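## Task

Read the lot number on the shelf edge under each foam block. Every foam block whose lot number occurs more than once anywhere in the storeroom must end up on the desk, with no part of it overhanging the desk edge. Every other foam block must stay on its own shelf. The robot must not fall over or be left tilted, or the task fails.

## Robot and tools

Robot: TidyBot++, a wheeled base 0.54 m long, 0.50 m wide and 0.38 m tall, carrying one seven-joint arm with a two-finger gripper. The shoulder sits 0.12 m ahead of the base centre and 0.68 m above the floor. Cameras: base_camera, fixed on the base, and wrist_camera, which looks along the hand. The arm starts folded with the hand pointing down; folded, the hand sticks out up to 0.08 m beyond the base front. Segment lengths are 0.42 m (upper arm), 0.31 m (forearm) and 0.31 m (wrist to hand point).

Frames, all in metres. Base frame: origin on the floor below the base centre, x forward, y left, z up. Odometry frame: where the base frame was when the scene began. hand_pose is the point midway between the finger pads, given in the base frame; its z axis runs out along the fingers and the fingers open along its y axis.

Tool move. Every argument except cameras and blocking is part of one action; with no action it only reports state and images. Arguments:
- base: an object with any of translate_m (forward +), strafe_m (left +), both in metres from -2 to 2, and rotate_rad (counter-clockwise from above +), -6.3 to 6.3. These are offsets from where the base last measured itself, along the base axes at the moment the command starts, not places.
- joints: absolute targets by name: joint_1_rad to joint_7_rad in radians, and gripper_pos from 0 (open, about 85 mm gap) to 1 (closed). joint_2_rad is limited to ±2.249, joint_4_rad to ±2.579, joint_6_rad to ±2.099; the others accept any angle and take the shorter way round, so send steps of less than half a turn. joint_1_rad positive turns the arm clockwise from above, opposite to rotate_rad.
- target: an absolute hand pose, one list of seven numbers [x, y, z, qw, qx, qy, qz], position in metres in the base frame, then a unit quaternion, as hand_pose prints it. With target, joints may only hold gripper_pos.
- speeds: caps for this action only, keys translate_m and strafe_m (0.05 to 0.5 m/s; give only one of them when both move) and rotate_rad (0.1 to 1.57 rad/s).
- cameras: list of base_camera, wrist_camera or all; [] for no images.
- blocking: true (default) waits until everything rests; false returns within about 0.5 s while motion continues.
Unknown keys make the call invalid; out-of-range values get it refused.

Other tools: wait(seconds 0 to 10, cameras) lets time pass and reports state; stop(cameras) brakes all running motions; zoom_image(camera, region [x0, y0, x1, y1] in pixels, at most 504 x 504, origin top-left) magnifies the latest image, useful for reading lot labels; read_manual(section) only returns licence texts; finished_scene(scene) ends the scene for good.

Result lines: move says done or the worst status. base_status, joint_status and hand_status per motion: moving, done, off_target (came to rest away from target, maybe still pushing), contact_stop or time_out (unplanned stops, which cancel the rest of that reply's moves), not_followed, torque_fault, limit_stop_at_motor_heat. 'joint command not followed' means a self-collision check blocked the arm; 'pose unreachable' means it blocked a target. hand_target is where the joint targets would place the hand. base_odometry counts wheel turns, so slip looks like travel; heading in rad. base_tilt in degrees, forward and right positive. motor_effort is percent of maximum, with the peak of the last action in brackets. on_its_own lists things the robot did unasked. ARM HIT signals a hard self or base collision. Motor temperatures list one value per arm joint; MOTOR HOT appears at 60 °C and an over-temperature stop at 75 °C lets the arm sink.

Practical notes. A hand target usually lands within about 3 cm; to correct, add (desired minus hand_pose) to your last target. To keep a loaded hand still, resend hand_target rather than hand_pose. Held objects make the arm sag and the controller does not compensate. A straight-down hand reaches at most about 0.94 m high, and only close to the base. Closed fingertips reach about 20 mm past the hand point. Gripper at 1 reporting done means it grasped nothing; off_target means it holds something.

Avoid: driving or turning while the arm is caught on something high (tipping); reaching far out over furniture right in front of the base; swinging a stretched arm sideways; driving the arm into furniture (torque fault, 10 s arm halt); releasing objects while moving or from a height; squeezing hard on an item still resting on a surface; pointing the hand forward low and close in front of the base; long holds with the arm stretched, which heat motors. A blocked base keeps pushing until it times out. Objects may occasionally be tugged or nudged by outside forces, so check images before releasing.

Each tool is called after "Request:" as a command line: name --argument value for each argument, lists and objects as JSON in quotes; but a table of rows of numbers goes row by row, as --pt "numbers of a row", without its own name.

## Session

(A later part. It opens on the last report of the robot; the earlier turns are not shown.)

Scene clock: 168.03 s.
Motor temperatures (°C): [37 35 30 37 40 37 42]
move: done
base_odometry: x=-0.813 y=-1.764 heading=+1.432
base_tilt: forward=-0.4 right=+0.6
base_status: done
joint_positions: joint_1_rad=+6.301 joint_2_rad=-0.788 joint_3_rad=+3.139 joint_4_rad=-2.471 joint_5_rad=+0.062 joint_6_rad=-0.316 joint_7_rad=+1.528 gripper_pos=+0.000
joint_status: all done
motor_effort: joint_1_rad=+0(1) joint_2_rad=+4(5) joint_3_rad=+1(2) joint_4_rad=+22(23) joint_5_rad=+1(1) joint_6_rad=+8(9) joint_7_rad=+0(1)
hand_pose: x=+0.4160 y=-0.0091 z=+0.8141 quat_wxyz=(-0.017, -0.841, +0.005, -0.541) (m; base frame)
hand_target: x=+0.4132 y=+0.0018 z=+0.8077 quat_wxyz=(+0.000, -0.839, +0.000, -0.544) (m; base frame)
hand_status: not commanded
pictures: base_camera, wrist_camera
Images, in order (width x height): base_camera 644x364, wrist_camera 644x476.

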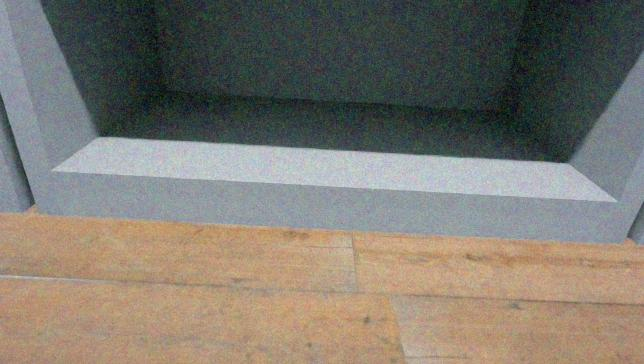

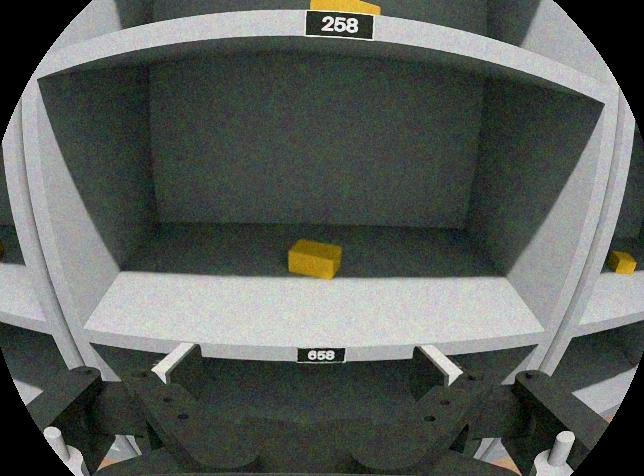

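Request:
zoom_image --camera "wrist_camera" --region '[270, 330, 370, 380]'

Request:
move --base '{"strafe_m": 0.97}' --cameras '["base_camera", "wrist_camera"]'

Request:
zoom_image --camera "wrist_camera" --region '[250, 325, 370, 385]'

Scaled by 5.040.

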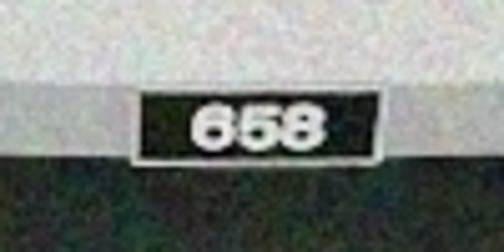

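Scene clock: 171.53 s.
Motor temperatures (°C): [37 35 30 37 40 37 42]
move: done
base_odometry: x=-1.773 y=-1.629 heading=+1.432
base_tilt: forward=-0.3 right=+0.6
base_status: done
joint_positions: joint_1_rad=+6.300 joint_2_rad=-0.789 joint_3_rad=+3.139 joint_4_rad=-2.471 joint_5_rad=+0.062 joint_6_rad=-0.316 joint_7_rad=+1.528 gripper_pos=+0.000
joint_status: not commanded
motor_effort: joint_1_rad=-1(1) joint_2_rad=+5(7) joint_3_rad=+1(2) joint_4_rad=+23(23) joint_5_rad=+1(1) joint_6_rad=+8(9) joint_7_rad=+0(1)
hand_pose: x=+0.4159 y=-0.0088 z=+0.8143 quat_wxyz=(-0.017, -0.841, +0.004, -0.541) (m; base frame)
hand_target: x=+0.4132 y=+0.0018 z=+0.8077 quat_wxyz=(+0.000, -0.839, +0.000, -0.544) (m; base frame)
hand_status: not commanded
pictures: base_camera, wrist_camera
Images, in order (width x height): base_camera 644x364, wrist_camera 644x476.

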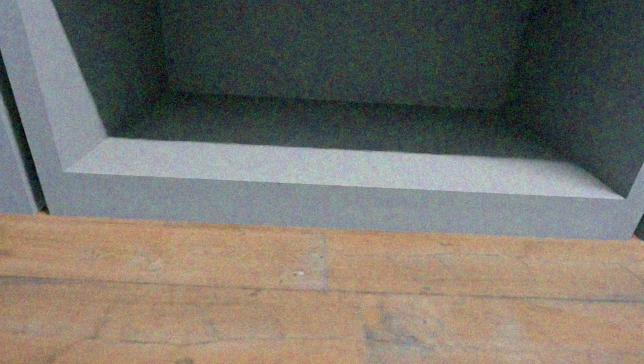

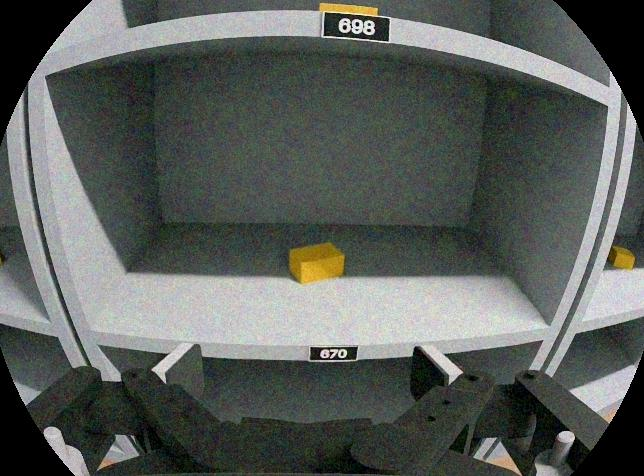

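Scaled by 4.200.

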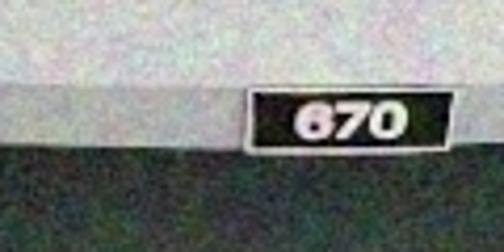

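Request:
zoom_image --camera "wrist_camera" --region '[306, 0, 406, 50]'

Request:
move --base '{"strafe_m": 0.93}' --cameras '["base_camera", "wrist_camera"]'

Request:
zoom_image --camera "wrist_camera" --region '[250, 325, 370, 385]'

Request:
zoom_image --camera "wrist_camera" --region '[270, 0, 390, 60]'

Scaled by 5.040.

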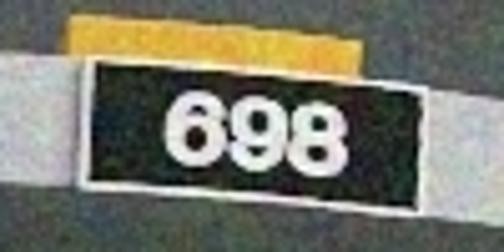

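Scene clock: 175.00 s.
Motor temperatures (°C): [37 35 30 37 40 37 42]
move: done
base_odometry: x=-2.694 y=-1.501 heading=+1.431
base_tilt: forward=-0.4 right=+0.6
base_status: done
joint_positions: joint_1_rad=+6.299 joint_2_rad=-0.789 joint_3_rad=+3.139 joint_4_rad=-2.471 joint_5_rad=+0.062 joint_6_rad=-0.316 joint_7_rad=+1.528 gripper_pos=+0.000
joint_status: not commanded
motor_effort: joint_1_rad=+0(1) joint_2_rad=+4(6) joint_3_rad=+1(2) joint_4_rad=+22(23) joint_5_rad=+1(1) joint_6_rad=+9(9) joint_7_rad=+0(1)
hand_pose: x=+0.4159 y=-0.0087 z=+0.8143 quat_wxyz=(-0.017, -0.841, +0.004, -0.541) (m; base frame)
hand_target: x=+0.4132 y=+0.0018 z=+0.8077 quat_wxyz=(+0.000, -0.839, +0.000, -0.544) (m; base frame)
hand_status: not commanded
pictures: base_camera, wrist_camera
Images, in order (width x height): base_camera 644x364, wrist_camera 644x476.

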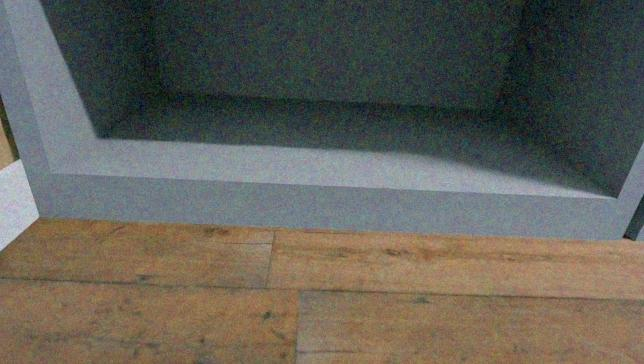

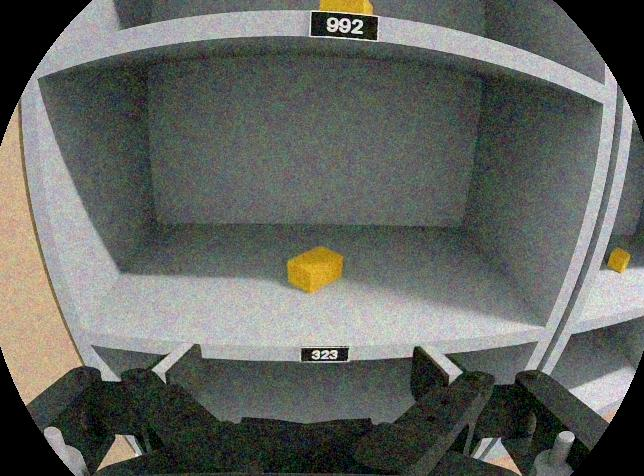

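Scaled by 4.200.

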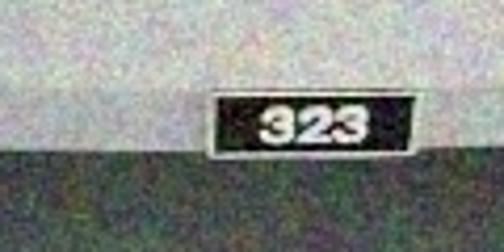

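Scaled by 4.200.

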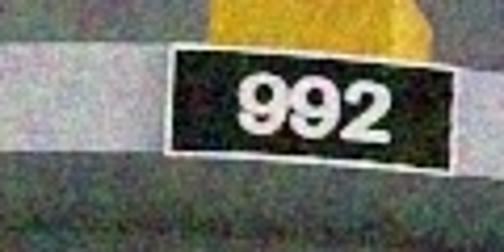

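Request:
move --base '{"strafe_m": -0.99}' --joints '{"joint_2_rad": 0.1, "joint_4_rad": -0.75, "joint_6_rad": -1.45}' --cameras '["base_camera", "wrist_camera"]'

Scene clock: 182.77 s.
Motor temperatures (°C): [37 35 30 37 40 37 42]
move: time_out
base_odometry: x=-1.716 y=-1.638 heading=+1.431
base_tilt: forward=-0.3 right=+0.6
base_status: strafe_m time_out (by the wheels' count: -0.988 of -0.990)
joint_positions: joint_1_rad=+6.297 joint_2_rad=+0.076 joint_3_rad=+3.139 joint_4_rad=-0.767 joint_5_rad=+0.061 joint_6_rad=-1.401 joint_7_rad=+1.528 gripper_pos=+0.000
joint_status: all done
motor_effort: joint_1_rad=+0(2) joint_2_rad=-20(20) joint_3_rad=+0(2) joint_4_rad=+18(24) joint_5_rad=+1(2) joint_6_rad=+7(9) joint_7_rad=+0(1)
hand_pose: x=+0.6286 y=-0.0233 z=+1.1166 quat_wxyz=(-0.023, -0.900, +0.033, -0.434) (m; base frame)
hand_target: x=+0.6293 y=+0.0021 z=+1.1005 quat_wxyz=(+0.001, -0.913, +0.000, -0.408) (m; base frame)
hand_status: not commanded
pictures: base_camera, wrist_camera
Images, in order (width x height): base_camera 644x364, wrist_camera 644x476.

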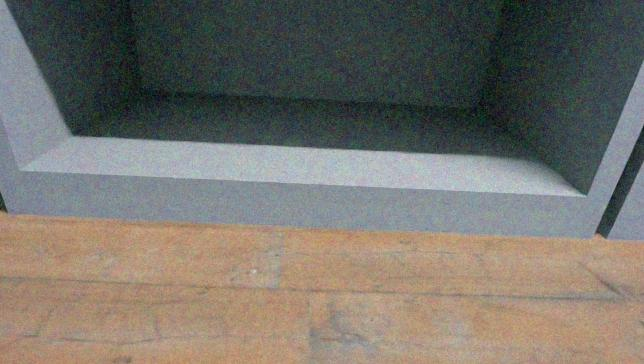

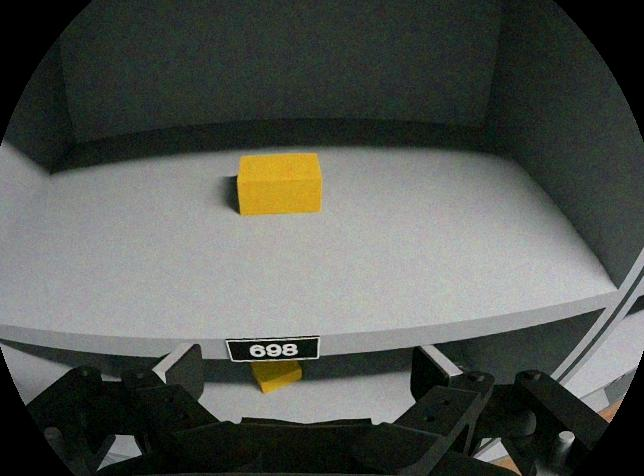

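Request:
zoom_image --camera "wrist_camera" --region '[200, 120, 360, 240]'

Scaled by 3.150.

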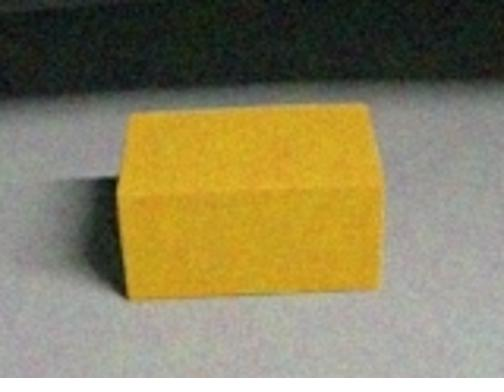

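Request:
move --joints '{"joint_6_rad": -0.95}' --cameras '["wrist_camera"]'

Scene clock: 192.57 s.
Motor temperatures (°C): [37 35 30 37 40 37 42]
move: done
base_odometry: x=-1.716 y=-1.638 heading=+1.431
base_tilt: forward=-0.3 right=+0.6
base_status: not commanded
joint_positions: joint_1_rad=+6.297 joint_2_rad=+0.077 joint_3_rad=+3.139 joint_4_rad=-0.760 joint_5_rad=+0.061 joint_6_rad=-0.992 joint_7_rad=+1.528 gripper_pos=+0.000
joint_status: all done
motor_effort: joint_1_rad=+0(1) joint_2_rad=-21(21) joint_3_rad=+0(0) joint_4_rad=+19(19) joint_5_rad=+1(1) joint_6_rad=+9(9) joint_7_rad=+0(1)
hand_pose: x=+0.6855 y=-0.0211 z=+1.2326 quat_wxyz=(-0.021, -0.792, +0.024, -0.610) (m; base frame)
hand_target: x=+0.7003 y=+0.0022 z=+1.2372 quat_wxyz=(+0.001, -0.783, +0.000, -0.622) (m; base frame)
hand_status: not commanded
pictures: wrist_camera
Images, in order (width x height): wrist_camera 644x476.

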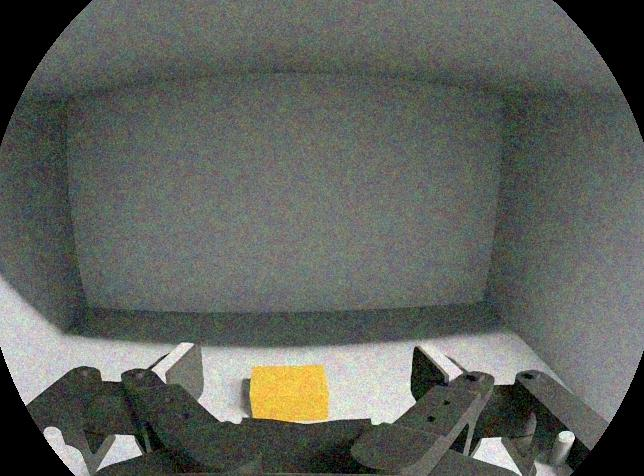

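Request:
move --joints '{"joint_2_rad": 0.485, "joint_4_rad": -0.516, "joint_5_rad": 1.185, "joint_6_rad": -1.9, "joint_7_rad": 0.471}' --cameras '["wrist_camera"]'

Scene clock: 197.50 s.
Motor temperatures (°C): [37 35 30 37 40 37 42]
move: done
base_odometry: x=-1.716 y=-1.638 heading=+1.431
base_tilt: forward=-0.3 right=+0.6
base_status: not commanded
joint_positions: joint_1_rad=+6.295 joint_2_rad=+0.461 joint_3_rad=+3.139 joint_4_rad=-0.534 joint_5_rad=+1.118 joint_6_rad=-1.847 joint_7_rad=+0.516 gripper_pos=+0.000
joint_status: all done
motor_effort: joint_1_rad=+0(1) joint_2_rad=-30(32) joint_3_rad=+2(2) joint_4_rad=+14(19) joint_5_rad=+7(7) joint_6_rad=+4(9) joint_7_rad=+0(2)
hand_pose: x=+0.5678 y=-0.2729 z=+1.0728 quat_wxyz=(-0.355, -0.612, +0.614, -0.350) (m; base frame)
hand_target: x=+0.5555 y=-0.2715 z=+1.0755 quat_wxyz=(-0.376, -0.576, +0.637, -0.348) (m; base frame)
hand_status: not commanded
pictures: wrist_camera
Images, in order (width x height): wrist_camera 644x476.

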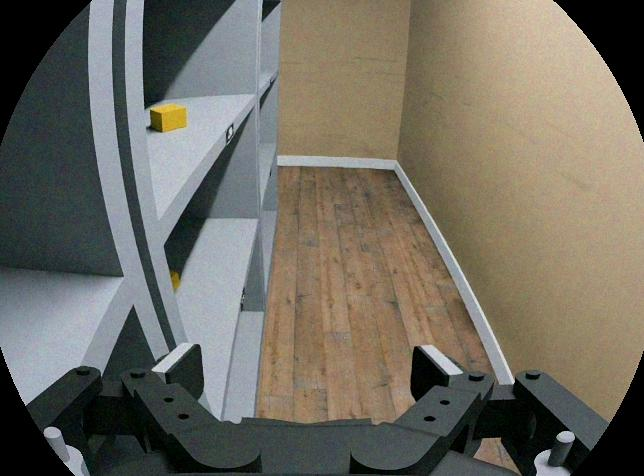

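Request:
move --base '{"translate_m": 0.287, "strafe_m": 0.252}' --speeds '{"translate_m": 0.35}' --cameras '["base_camera", "wrist_camera"]'

Scene clock: 200.00 s.
Motor temperatures (°C): [37 35 30 37 40 37 42]
move: done
base_odometry: x=-1.925 y=-1.318 heading=+1.431
base_tilt: forward=-0.3 right=+0.6
base_status: done
joint_positions: joint_1_rad=+6.289 joint_2_rad=+0.468 joint_3_rad=+3.139 joint_4_rad=-0.531 joint_5_rad=+1.124 joint_6_rad=-1.853 joint_7_rad=+0.514 gripper_pos=+0.000
joint_status: not commanded
motor_effort: joint_1_rad=-1(4) joint_2_rad=-30(33) joint_3_rad=+2(3) joint_4_rad=+14(15) joint_5_rad=+7(8) joint_6_rad=+3(5) joint_7_rad=+0(1)
hand_pose: x=+0.5693 y=-0.2708 z=+1.0716 quat_wxyz=(-0.358, -0.611, +0.614, -0.349) (m; base frame)
hand_target: x=+0.5555 y=-0.2715 z=+1.0755 quat_wxyz=(-0.376, -0.576, +0.637, -0.348) (m; base frame)
hand_status: not commanded
pictures: base_camera, wrist_camera
Images, in order (width x height): base_camera 644x364, wrist_camera 644x476.

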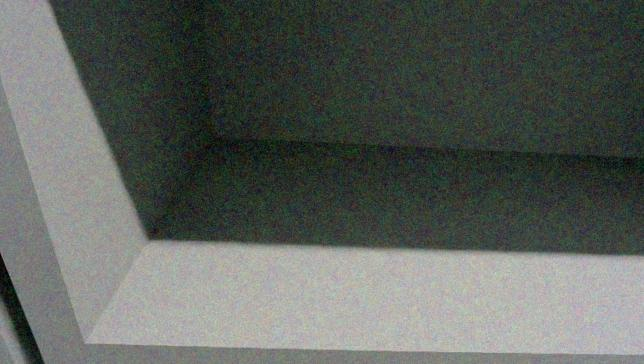

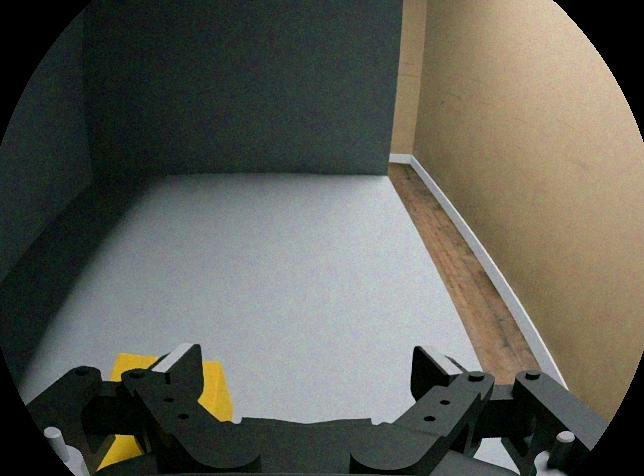

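Request:
zoom_image --camera "wrist_camera" --region '[80, 320, 260, 476]'

Scaled by 2.800.

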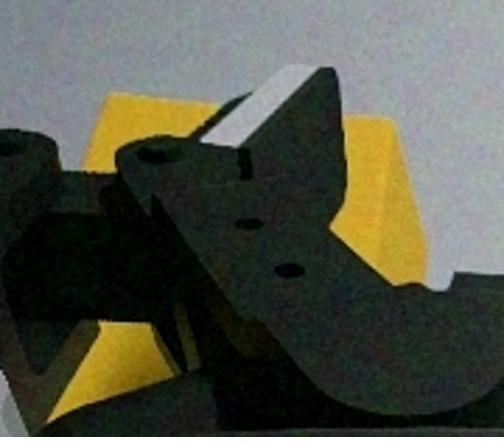

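Request:
move --base '{"translate_m": 0.077}' --speeds '{"translate_m": 0.2}' --cameras '["base_camera", "wrist_camera"]'

Request:
zoom_image --camera "wrist_camera" --region '[180, 300, 440, 476]'

Scene clock: 202.43 s.
Motor temperatures (°C): [37 35 30 37 40 37 42]
move: done
base_odometry: x=-1.915 y=-1.242 heading=+1.431
base_tilt: forward=-0.3 right=+0.6
base_status: done
joint_positions: joint_1_rad=+6.289 joint_2_rad=+0.476 joint_3_rad=+3.139 joint_4_rad=-0.530 joint_5_rad=+1.125 joint_6_rad=-1.854 joint_7_rad=+0.514 gripper_pos=+0.000
joint_status: not commanded
motor_effort: joint_1_rad=+0(3) joint_2_rad=-31(34) joint_3_rad=+2(2) joint_4_rad=+14(15) joint_5_rad=+7(8) joint_6_rad=+4(5) joint_7_rad=+0(1)
hand_pose: x=+0.5717 y=-0.2707 z=+1.0681 quat_wxyz=(-0.360, -0.612, +0.613, -0.346) (m; base frame)
hand_target: x=+0.5555 y=-0.2715 z=+1.0755 quat_wxyz=(-0.376, -0.576, +0.637, -0.348) (m; base frame)
hand_status: not commanded
pictures: base_camera, wrist_camera
Images, in order (width x height): base_camera 644x364, wrist_camera 644x476.

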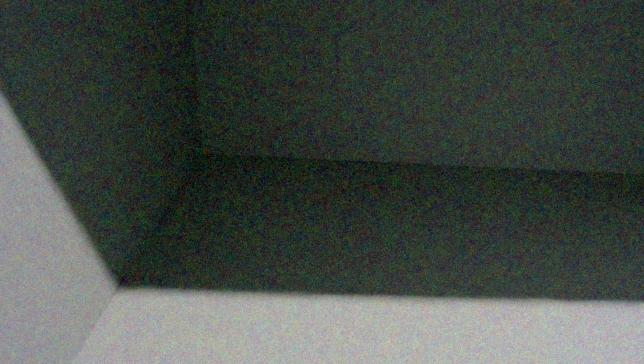

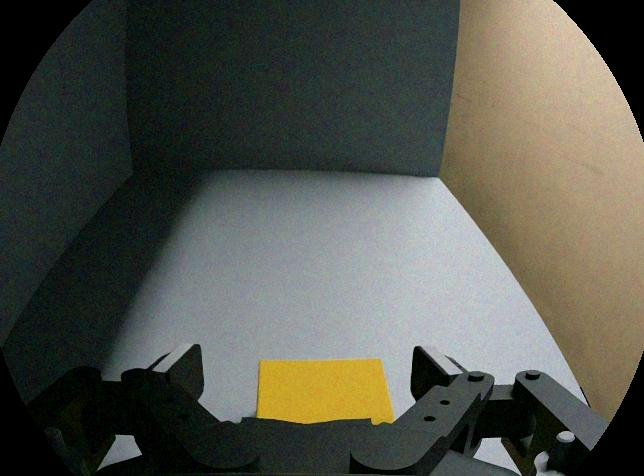

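Scaled by 1.938.

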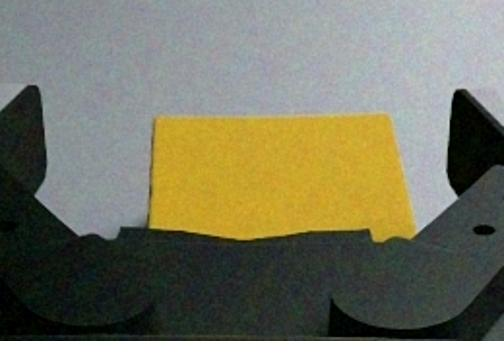

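Request:
move --cameras '["wrist_camera"]'

Scene clock: 204.37 s.
Motor temperatures (°C): [37 36 30 37 40 37 42]
base_odometry: x=-1.915 y=-1.242 heading=+1.431
base_tilt: forward=-0.3 right=+0.6
base_status: done
joint_positions: joint_1_rad=+6.289 joint_2_rad=+0.476 joint_3_rad=+3.139 joint_4_rad=-0.530 joint_5_rad=+1.125 joint_6_rad=-1.854 joint_7_rad=+0.514 gripper_pos=+0.000
joint_status: not commanded
motor_effort: joint_1_rad=+0(3) joint_2_rad=-31(34) joint_3_rad=+2(2) joint_4_rad=+14(15) joint_5_rad=+7(8) joint_6_rad=+4(5) joint_7_rad=+0(1)
hand_pose: x=+0.5717 y=-0.2707 z=+1.0681 quat_wxyz=(-0.360, -0.612, +0.613, -0.346) (m; base frame)
hand_target: x=+0.5555 y=-0.2715 z=+1.0755 quat_wxyz=(-0.376, -0.576, +0.637, -0.348) (m; base frame)
hand_status: not commanded
pictures: wrist_camera
Images, in order (width x height): wrist_camera 644x476.

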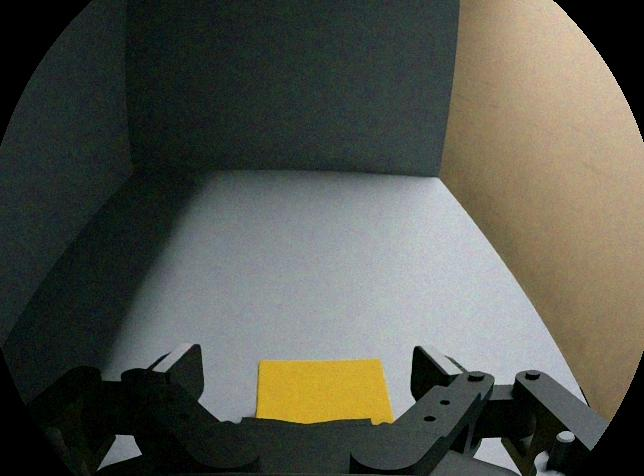

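Request:
move --base '{"translate_m": -0.008}' --joints '{"joint_2_rad": 0.401, "joint_3_rad": 3.14, "joint_4_rad": -0.7355, "joint_5_rad": 1.022, "joint_6_rad": -1.737, "joint_7_rad": 0.357}' --cameras '["wrist_camera"]'

Scene clock: 206.00 s.
Motor temperatures (°C): [37 36 30 37 40 37 42]
move: done
base_odometry: x=-1.916 y=-1.250 heading=+1.431
base_tilt: forward=-0.3 right=+0.6
base_status: done
joint_positions: joint_1_rad=+6.289 joint_2_rad=+0.407 joint_3_rad=+3.139 joint_4_rad=-0.708 joint_5_rad=+1.088 joint_6_rad=-1.788 joint_7_rad=+0.402 gripper_pos=+0.000
joint_status: all done
motor_effort: joint_1_rad=+0(2) joint_2_rad=-29(35) joint_3_rad=+2(3) joint_4_rad=+15(17) joint_5_rad=+8(9) joint_6_rad=+3(4) joint_7_rad=-1(1)
hand_pose: x=+0.5690 y=-0.2701 z=+1.0498 quat_wxyz=(-0.351, -0.613, +0.613, -0.354) (m; base frame)
hand_target: x=+0.5896 y=-0.2603 z=+1.0341 quat_wxyz=(-0.317, -0.628, +0.611, -0.362) (m; base frame)
hand_status: not commanded
pictures: wrist_camera
Images, in order (width x height): wrist_camera 644x476.

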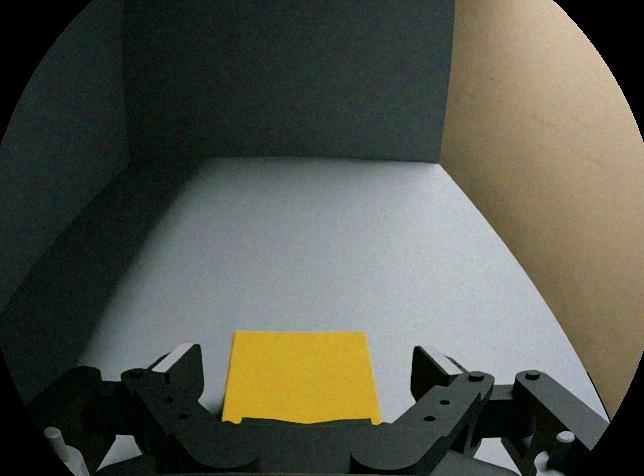

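Request:
move --base '{"strafe_m": 0.018}' --cameras '["wrist_camera"]'

Request:
move --joints '{"joint_2_rad": 0.375, "joint_3_rad": 3.14, "joint_4_rad": -0.843, "joint_5_rad": 1.0075, "joint_6_rad": -1.699, "joint_7_rad": 0.284}' --cameras '["wrist_camera"]'

Scene clock: 208.50 s.
Motor temperatures (°C): [37 36 30 37 40 37 42]
move: done
base_odometry: x=-1.933 y=-1.247 heading=+1.431
base_tilt: forward=-0.3 right=+0.6
base_status: done
joint_positions: joint_1_rad=+6.284 joint_2_rad=+0.405 joint_3_rad=+3.139 joint_4_rad=-0.708 joint_5_rad=+1.088 joint_6_rad=-1.788 joint_7_rad=+0.400 gripper_pos=+0.000
joint_status: not commanded
motor_effort: joint_1_rad=-1(3) joint_2_rad=-29(30) joint_3_rad=+2(3) joint_4_rad=+16(16) joint_5_rad=+8(8) joint_6_rad=+3(4) joint_7_rad=+0(1)
hand_pose: x=+0.5696 y=-0.2676 z=+1.0509 quat_wxyz=(-0.349, -0.614, +0.612, -0.356) (m; base frame)
hand_target: x=+0.5896 y=-0.2603 z=+1.0341 quat_wxyz=(-0.317, -0.628, +0.611, -0.362) (m; base frame)
hand_status: not commanded
pictures: wrist_camera
Images, in order (width x height): wrist_camera 644x476.

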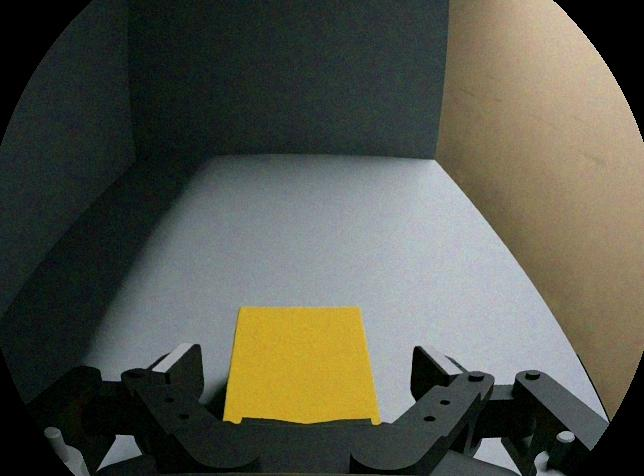

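Scene clock: 209.43 s.
Motor temperatures (°C): [37 36 30 37 40 37 42]
move: done
base_odometry: x=-1.933 y=-1.247 heading=+1.431
base_tilt: forward=-0.3 right=+0.6
base_status: not commanded
joint_positions: joint_1_rad=+6.284 joint_2_rad=+0.381 joint_3_rad=+3.139 joint_4_rad=-0.815 joint_5_rad=+1.080 joint_6_rad=-1.753 joint_7_rad=+0.329 gripper_pos=+0.000
joint_status: all done
motor_effort: joint_1_rad=-1(1) joint_2_rad=-29(30) joint_3_rad=+2(2) joint_4_rad=+16(17) joint_5_rad=+8(9) joint_6_rad=+2(4) joint_7_rad=+0(1)
hand_pose: x=+0.5689 y=-0.2683 z=+1.0323 quat_wxyz=(-0.353, -0.613, +0.611, -0.355) (m; base frame)
hand_target: x=+0.5882 y=-0.2594 z=+1.0131 quat_wxyz=(-0.316, -0.628, +0.614, -0.360) (m; base frame)
hand_status: not commanded
pictures: wrist_camera
Images, in order (width x height): wrist_camera 644x476.

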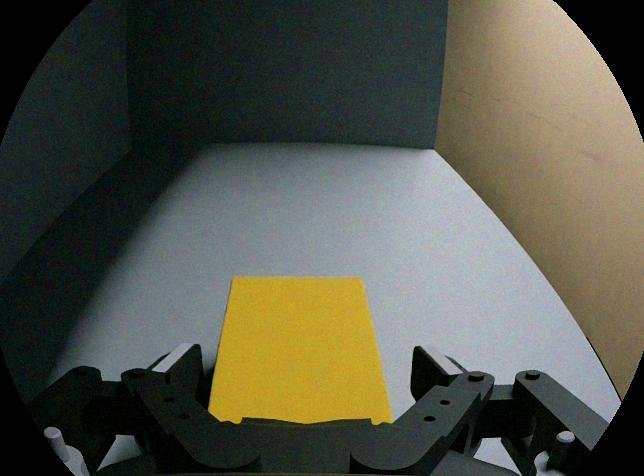

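Request:
move --joints '{"gripper_pos": 0.22}' --cameras '[]'

Request:
move --joints '{"gripper_pos": 0.32}' --cameras '["wrist_camera"]'

Request:
move --joints '{"gripper_pos": 0.42}' --cameras '["wrist_camera"]'

Scene clock: 210.57 s.
Motor temperatures (°C): [37 36 30 37 40 37 42]
move: done
base_odometry: x=-1.933 y=-1.247 heading=+1.431
base_tilt: forward=-0.3 right=+0.6
base_status: not commanded
joint_positions: joint_1_rad=+6.284 joint_2_rad=+0.380 joint_3_rad=+3.139 joint_4_rad=-0.815 joint_5_rad=+1.080 joint_6_rad=-1.752 joint_7_rad=+0.327 gripper_pos=+0.220
joint_status: all done
motor_effort: joint_1_rad=+0(1) joint_2_rad=-29(30) joint_3_rad=+2(2) joint_4_rad=+16(16) joint_5_rad=+8(8) joint_6_rad=+3(3) joint_7_rad=+0(1)
hand_pose: x=+0.5690 y=-0.2684 z=+1.0326 quat_wxyz=(-0.352, -0.612, +0.612, -0.356) (m; base frame)
hand_target: x=+0.5882 y=-0.2594 z=+1.0131 quat_wxyz=(-0.316, -0.628, +0.614, -0.360) (m; base frame)
hand_status: not commanded
pictures: none
No camera images: "cameras" was empty.

Scene clock: 211.10 s.
Motor temperatures (°C): [37 36 30 37 40 37 42]
move: done
base_odometry: x=-1.933 y=-1.247 heading=+1.431
base_tilt: forward=-0.3 right=+0.6
base_status: not commanded
joint_positions: joint_1_rad=+6.284 joint_2_rad=+0.379 joint_3_rad=+3.139 joint_4_rad=-0.815 joint_5_rad=+1.080 joint_6_rad=-1.750 joint_7_rad=+0.327 gripper_pos=+0.319
joint_status: all done
motor_effort: joint_1_rad=+0(1) joint_2_rad=-29(29) joint_3_rad=+2(2) joint_4_rad=+16(16) joint_5_rad=+8(8) joint_6_rad=+3(3) joint_7_rad=+0(1)
hand_pose: x=+0.5694 y=-0.2685 z=+1.0329 quat_wxyz=(-0.352, -0.613, +0.611, -0.357) (m; base frame)
hand_target: x=+0.5882 y=-0.2594 z=+1.0131 quat_wxyz=(-0.316, -0.628, +0.614, -0.360) (m; base frame)
hand_status: not commanded
pictures: wrist_camera
Images, in order (width x height): wrist_camera 644x476.

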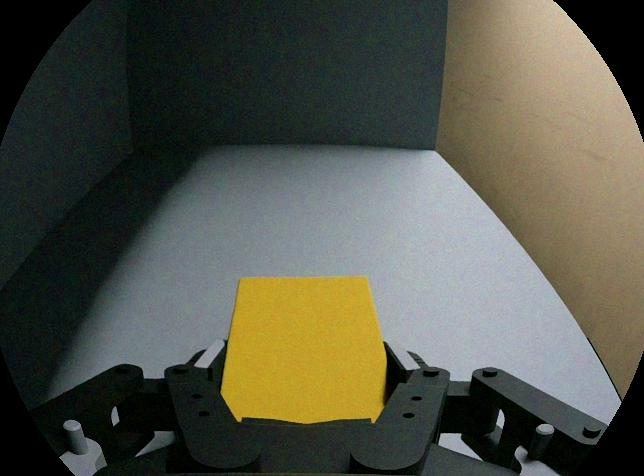

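Scene clock: 211.63 s.
Motor temperatures (°C): [37 36 30 37 40 37 42]
move: done
base_odometry: x=-1.933 y=-1.247 heading=+1.431
base_tilt: forward=-0.3 right=+0.6
base_status: not commanded
joint_positions: joint_1_rad=+6.284 joint_2_rad=+0.377 joint_3_rad=+3.139 joint_4_rad=-0.815 joint_5_rad=+1.079 joint_6_rad=-1.748 joint_7_rad=+0.327 gripper_pos=+0.391
joint_status: all done
motor_effort: joint_1_rad=+0(1) joint_2_rad=-28(29) joint_3_rad=+1(2) joint_4_rad=+16(17) joint_5_rad=+8(8) joint_6_rad=+3(3) joint_7_rad=+0(0)
hand_pose: x=+0.5690 y=-0.2684 z=+1.0338 quat_wxyz=(-0.351, -0.612, +0.612, -0.358) (m; base frame)
hand_target: x=+0.5882 y=-0.2594 z=+1.0131 quat_wxyz=(-0.316, -0.628, +0.614, -0.360) (m; base frame)
hand_status: not commanded
pictures: wrist_camera
Images, in order (width x height): wrist_camera 644x476.

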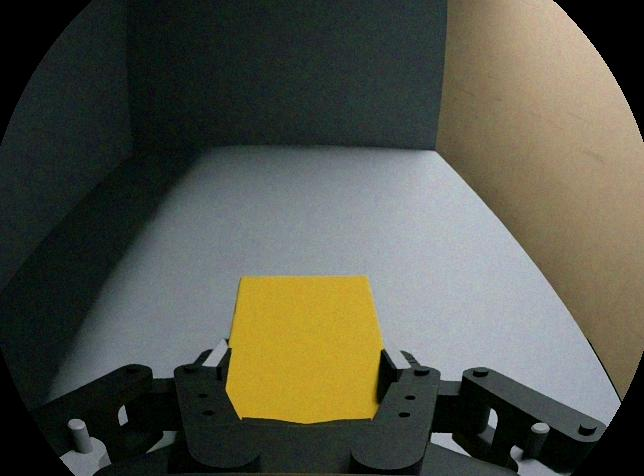

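Request:
move --joints '{"gripper_pos": 0.48}' --cameras '[]'

Request:
move --joints '{"joint_2_rad": 0.434, "joint_3_rad": 3.14, "joint_4_rad": -0.69, "joint_5_rad": 1.157, "joint_6_rad": -1.845, "joint_7_rad": 0.44, "gripper_pos": 0.5}' --cameras '["wrist_camera"]'

Scene clock: 212.50 s.
Motor temperatures (°C): [37 36 30 37 40 37 42]
move: off_target
base_odometry: x=-1.933 y=-1.247 heading=+1.431
base_tilt: forward=-0.3 right=+0.6
base_status: not commanded
joint_positions: joint_1_rad=+6.284 joint_2_rad=+0.377 joint_3_rad=+3.139 joint_4_rad=-0.815 joint_5_rad=+1.079 joint_6_rad=-1.748 joint_7_rad=+0.327 gripper_pos=+0.391
joint_status: gripper_pos off_target (ended at +0.391, target +0.480)
motor_effort: joint_1_rad=-1(1) joint_2_rad=-29(29) joint_3_rad=+2(2) joint_4_rad=+15(16) joint_5_rad=+8(8) joint_6_rad=+2(3) joint_7_rad=-1(1)
hand_pose: x=+0.5690 y=-0.2684 z=+1.0338 quat_wxyz=(-0.351, -0.612, +0.612, -0.358) (m; base frame)
hand_target: x=+0.5882 y=-0.2594 z=+1.0131 quat_wxyz=(-0.316, -0.628, +0.614, -0.360) (m; base frame)
hand_status: not commanded
pictures: none
No camera images: "cameras" was empty.

Scene clock: 213.57 s.
Motor temperatures (°C): [37 36 30 37 40 37 42]
move: off_target
base_odometry: x=-1.933 y=-1.247 heading=+1.431
base_tilt: forward=-0.3 right=+0.6
base_status: not commanded
joint_positions: joint_1_rad=+6.284 joint_2_rad=+0.404 joint_3_rad=+3.139 joint_4_rad=-0.706 joint_5_rad=+1.108 joint_6_rad=-1.801 joint_7_rad=+0.400 gripper_pos=+0.391
joint_status: gripper_pos off_target (ended at +0.391, target +0.500); the others done
motor_effort: joint_1_rad=-1(1) joint_2_rad=-28(30) joint_3_rad=+2(2) joint_4_rad=+15(17) joint_5_rad=+8(9) joint_6_rad=+3(4) joint_7_rad=+0(1)
hand_pose: x=+0.5631 y=-0.2697 z=+1.0553 quat_wxyz=(-0.358, -0.606, +0.615, -0.355) (m; base frame)
hand_target: x=+0.5560 y=-0.2729 z=+1.0539 quat_wxyz=(-0.393, -0.602, +0.609, -0.335) (m; base frame)
hand_status: not commanded
pictures: wrist_camera
Images, in order (width x height): wrist_camera 644x476.

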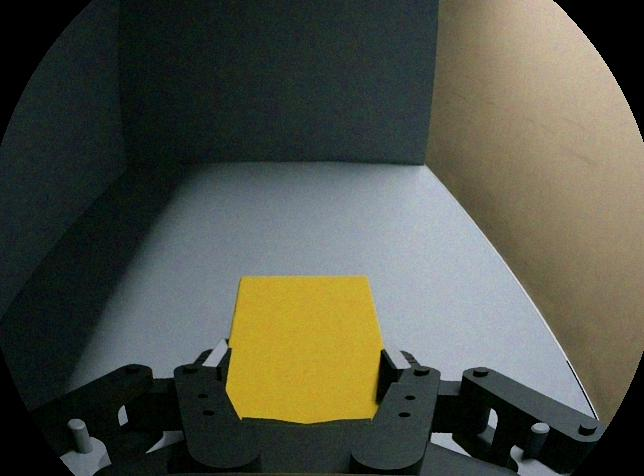

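Request:
move --joints '{"joint_2_rad": 0.50, "joint_3_rad": 3.14, "joint_4_rad": -0.513, "joint_5_rad": 1.19, "joint_6_rad": -1.907, "joint_7_rad": 0.554, "gripper_pos": 0.53}' --cameras '["wrist_camera"]'

Request:
move --base '{"translate_m": -0.62}' --cameras '["wrist_camera", "base_camera"]'

Scene clock: 214.90 s.
Motor temperatures (°C): [37 36 30 37 40 37 42]
move: off_target
base_odometry: x=-1.933 y=-1.247 heading=+1.431
base_tilt: forward=-0.3 right=+0.6
base_status: not commanded
joint_positions: joint_1_rad=+6.284 joint_2_rad=+0.470 joint_3_rad=+3.139 joint_4_rad=-0.531 joint_5_rad=+1.126 joint_6_rad=-1.856 joint_7_rad=+0.509 gripper_pos=+0.391
joint_status: gripper_pos off_target (ended at +0.391, target +0.530); the others done
motor_effort: joint_1_rad=-1(1) joint_2_rad=-30(32) joint_3_rad=+2(3) joint_4_rad=+15(16) joint_5_rad=+7(9) joint_6_rad=+4(5) joint_7_rad=+0(1)
hand_pose: x=+0.5704 y=-0.2682 z=+1.0705 quat_wxyz=(-0.357, -0.611, +0.614, -0.349) (m; base frame)
hand_target: x=+0.5587 y=-0.2714 z=+1.0700 quat_wxyz=(-0.396, -0.602, +0.612, -0.326) (m; base frame)
hand_status: not commanded
pictures: wrist_camera
Images, in order (width x height): wrist_camera 644x476.

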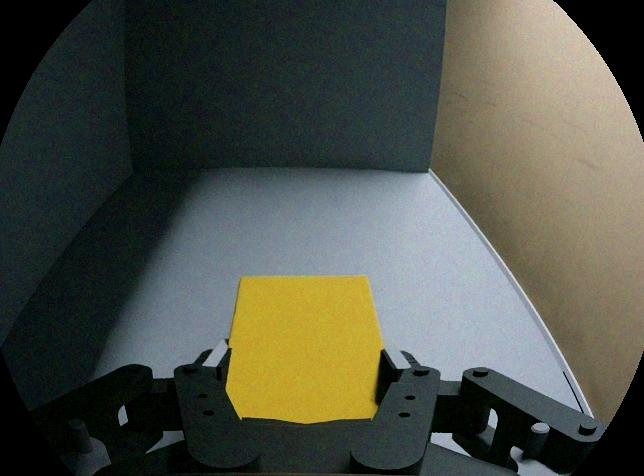

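Scene clock: 219.77 s.
Motor temperatures (°C): [37 36 30 37 40 37 42]
move: time_out
base_odometry: x=-1.990 y=-1.646 heading=+1.427
base_tilt: forward=-0.3 right=+0.6
base_status: translate_m time_out (by the wheels' count: -0.403 of -0.620)
joint_positions: joint_1_rad=+6.284 joint_2_rad=+0.486 joint_3_rad=+3.143 joint_4_rad=-0.514 joint_5_rad=+1.145 joint_6_rad=-1.880 joint_7_rad=+0.511 gripper_pos=+0.392
joint_status: not commanded
motor_effort: joint_1_rad=-1(19) joint_2_rad=-31(43) joint_3_rad=+2(7) joint_4_rad=+14(17) joint_5_rad=+8(10) joint_6_rad=+5(11) joint_7_rad=+0(1)
hand_pose: x=+0.5661 y=-0.2696 z=+1.0693 quat_wxyz=(-0.368, -0.602, +0.621, -0.342) (m; base frame)
hand_target: x=+0.5587 y=-0.2714 z=+1.0700 quat_wxyz=(-0.396, -0.602, +0.612, -0.326) (m; base frame)
hand_status: not commanded
pictures: base_camera, wrist_camera
Images, in order (width x height): base_camera 644x364, wrist_camera 644x476.

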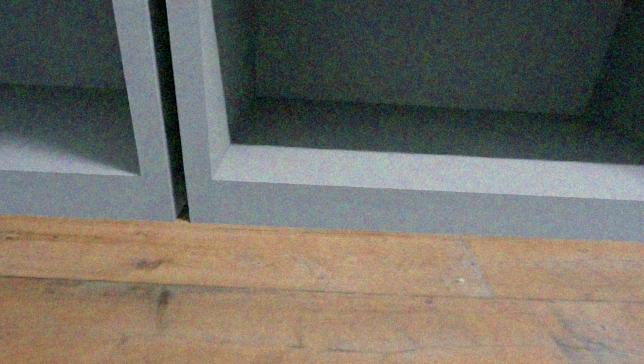

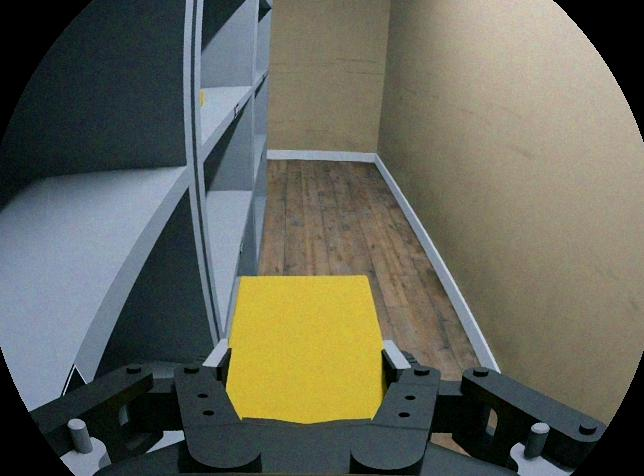

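Request:
move --base '{"translate_m": 0.05}' --joints '{"joint_1_rad": 6.283, "joint_2_rad": -0.15, "joint_3_rad": 3.14, "joint_4_rad": -0.95, "joint_5_rad": 0.0, "joint_6_rad": -1.6, "joint_7_rad": 1.57, "gripper_pos": 0.53}' --cameras '["wrist_camera"]'

Scene clock: 222.87 s.
Motor temperatures (°C): [37 36 30 37 40 37 42]
move: off_target
base_odometry: x=-1.983 y=-1.596 heading=+1.426
base_tilt: forward=-0.3 right=+0.6
base_status: done
joint_positions: joint_1_rad=+6.284 joint_2_rad=-0.147 joint_3_rad=+3.143 joint_4_rad=-0.920 joint_5_rad=+0.072 joint_6_rad=-1.656 joint_7_rad=+1.525 gripper_pos=+0.392
joint_status: gripper_pos off_target (ended at +0.392, target +0.530); the others done
motor_effort: joint_1_rad=+0(2) joint_2_rad=-10(32) joint_3_rad=+0(3) joint_4_rad=+15(17) joint_5_rad=+1(9) joint_6_rad=+6(7) joint_7_rad=-1(1)
hand_pose: x=+0.4798 y=-0.0218 z=+1.0878 quat_wxyz=(-0.025, -0.936, +0.038, -0.349) (m; base frame)
hand_target: x=+0.4919 y=+0.0021 z=+1.0873 quat_wxyz=(+0.000, -0.932, -0.001, -0.362) (m; base frame)
hand_status: not commanded
pictures: wrist_camera
Images, in order (width x height): wrist_camera 644x476.

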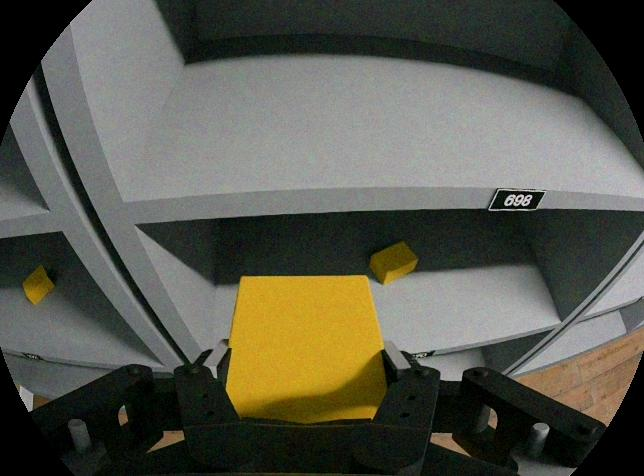

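Request:
move --base '{"strafe_m": -2.0, "translate_m": 0.012}' --joints '{"joint_1_rad": 6.283, "joint_2_rad": -0.8, "joint_3_rad": 3.14, "joint_4_rad": -2.5, "joint_5_rad": 0.0, "joint_6_rad": -0.4, "joint_7_rad": 1.57, "gripper_pos": 0.53}' --cameras '["wrist_camera"]'

Request:
move --base '{"strafe_m": -1.15, "translate_m": 0.008}' --cameras '["base_camera"]'

Scene clock: 228.87 s.
Motor temperatures (°C): [37 36 30 37 40 37 42]
move: off_target
base_odometry: x=-0.002 y=-1.873 heading=+1.426
base_tilt: forward=-0.4 right=+0.6
base_status: done
joint_positions: joint_1_rad=+6.284 joint_2_rad=-0.780 joint_3_rad=+3.142 joint_4_rad=-2.471 joint_5_rad=+0.065 joint_6_rad=-0.456 joint_7_rad=+1.527 gripper_pos=+0.392
joint_status: gripper_pos off_target (ended at +0.392, target +0.530); the others done
motor_effort: joint_1_rad=+0(2) joint_2_rad=+5(12) joint_3_rad=+1(2) joint_4_rad=+22(24) joint_5_rad=+1(2) joint_6_rad=+8(9) joint_7_rad=+0(1)
hand_pose: x=+0.3962 y=-0.0081 z=+0.7742 quat_wxyz=(-0.016, -0.878, +0.001, -0.477) (m; base frame)
hand_target: x=+0.3976 y=+0.0018 z=+0.7773 quat_wxyz=(+0.000, -0.867, -0.001, -0.498) (m; base frame)
hand_status: not commanded
pictures: wrist_camera
Images, in order (width x height): wrist_camera 644x476.

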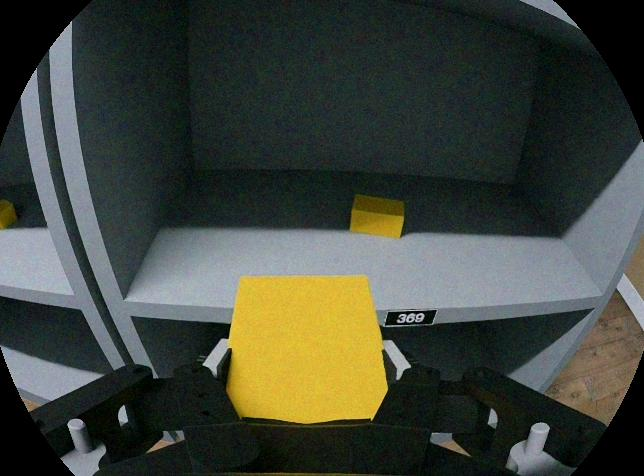

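Scene clock: 232.50 s.
Motor temperatures (°C): [37 36 30 37 40 37 42]
move: done
base_odometry: x=+1.138 y=-2.031 heading=+1.425
base_tilt: forward=-0.4 right=+0.6
base_status: done
joint_positions: joint_1_rad=+6.284 joint_2_rad=-0.781 joint_3_rad=+3.142 joint_4_rad=-2.471 joint_5_rad=+0.065 joint_6_rad=-0.456 joint_7_rad=+1.527 gripper_pos=+0.392
joint_status: not commanded
motor_effort: joint_1_rad=-1(1) joint_2_rad=+5(6) joint_3_rad=+1(2) joint_4_rad=+22(23) joint_5_rad=+1(1) joint_6_rad=+7(8) joint_7_rad=+0(1)
hand_pose: x=+0.3962 y=-0.0080 z=+0.7744 quat_wxyz=(-0.016, -0.878, +0.001, -0.478) (m; base frame)
hand_target: x=+0.3976 y=+0.0018 z=+0.7773 quat_wxyz=(+0.000, -0.867, -0.001, -0.498) (m; base frame)
hand_status: not commanded
pictures: base_camera
Images, in order (width x height): base_camera 644x364.

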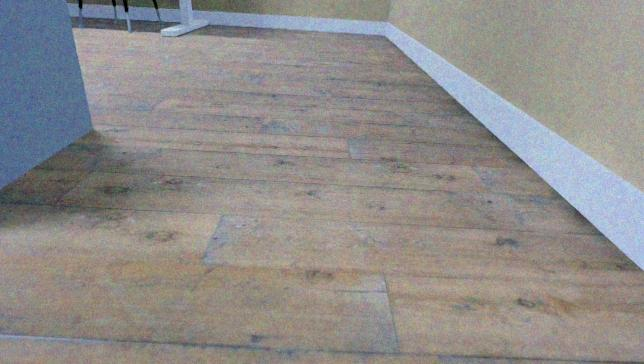

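Request:
move --base '{"translate_m": 1.70, "strafe_m": -0.02}' --cameras '["base_camera"]'

Request:
move --base '{"translate_m": 0.37, "strafe_m": 1.19}' --cameras '["base_camera", "wrist_camera"]'

Scene clock: 237.77 s.
Motor temperatures (°C): [37 36 30 37 40 37 42]
move: done
base_odometry: x=+1.404 y=-0.352 heading=+1.425
base_tilt: forward=-0.3 right=+0.6
base_status: done
joint_positions: joint_1_rad=+6.284 joint_2_rad=-0.787 joint_3_rad=+3.142 joint_4_rad=-2.471 joint_5_rad=+0.065 joint_6_rad=-0.453 joint_7_rad=+1.527 gripper_pos=+0.392
joint_status: not commanded
motor_effort: joint_1_rad=-1(1) joint_2_rad=+5(7) joint_3_rad=+1(1) joint_4_rad=+23(23) joint_5_rad=+1(1) joint_6_rad=+8(9) joint_7_rad=+0(1)
hand_pose: x=+0.3960 y=-0.0080 z=+0.7764 quat_wxyz=(-0.016, -0.876, +0.001, -0.481) (m; base frame)
hand_target: x=+0.3976 y=+0.0018 z=+0.7773 quat_wxyz=(+0.000, -0.867, -0.001, -0.498) (m; base frame)
hand_status: not commanded
pictures: base_camera
Images, in order (width x height): base_camera 644x364.

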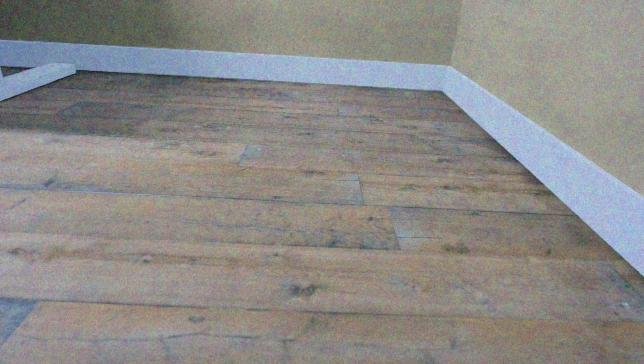

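Scene clock: 241.37 s.
Motor temperatures (°C): [37 36 30 37 40 37 42]
move: done
base_odometry: x=+0.280 y=+0.187 heading=+1.424
base_tilt: forward=-0.4 right=+0.6
base_status: done
joint_positions: joint_1_rad=+6.284 joint_2_rad=-0.787 joint_3_rad=+3.142 joint_4_rad=-2.471 joint_5_rad=+0.065 joint_6_rad=-0.453 joint_7_rad=+1.527 gripper_pos=+0.392
joint_status: not commanded
motor_effort: joint_1_rad=+0(1) joint_2_rad=+5(6) joint_3_rad=+1(2) joint_4_rad=+22(23) joint_5_rad=+1(1) joint_6_rad=+8(8) joint_7_rad=+0(1)
hand_pose: x=+0.3960 y=-0.0080 z=+0.7765 quat_wxyz=(-0.016, -0.876, +0.001, -0.482) (m; base frame)
hand_target: x=+0.3976 y=+0.0018 z=+0.7773 quat_wxyz=(+0.000, -0.867, -0.001, -0.498) (m; base frame)
hand_status: not commanded
pictures: base_camera, wrist_camera
Images, in order (width x height): base_camera 644x364, wrist_camera 644x476.

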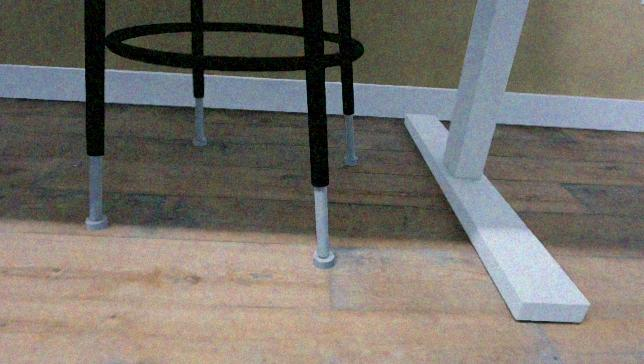

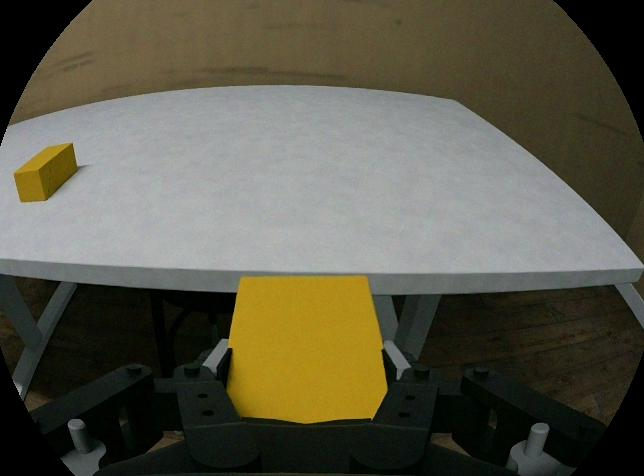

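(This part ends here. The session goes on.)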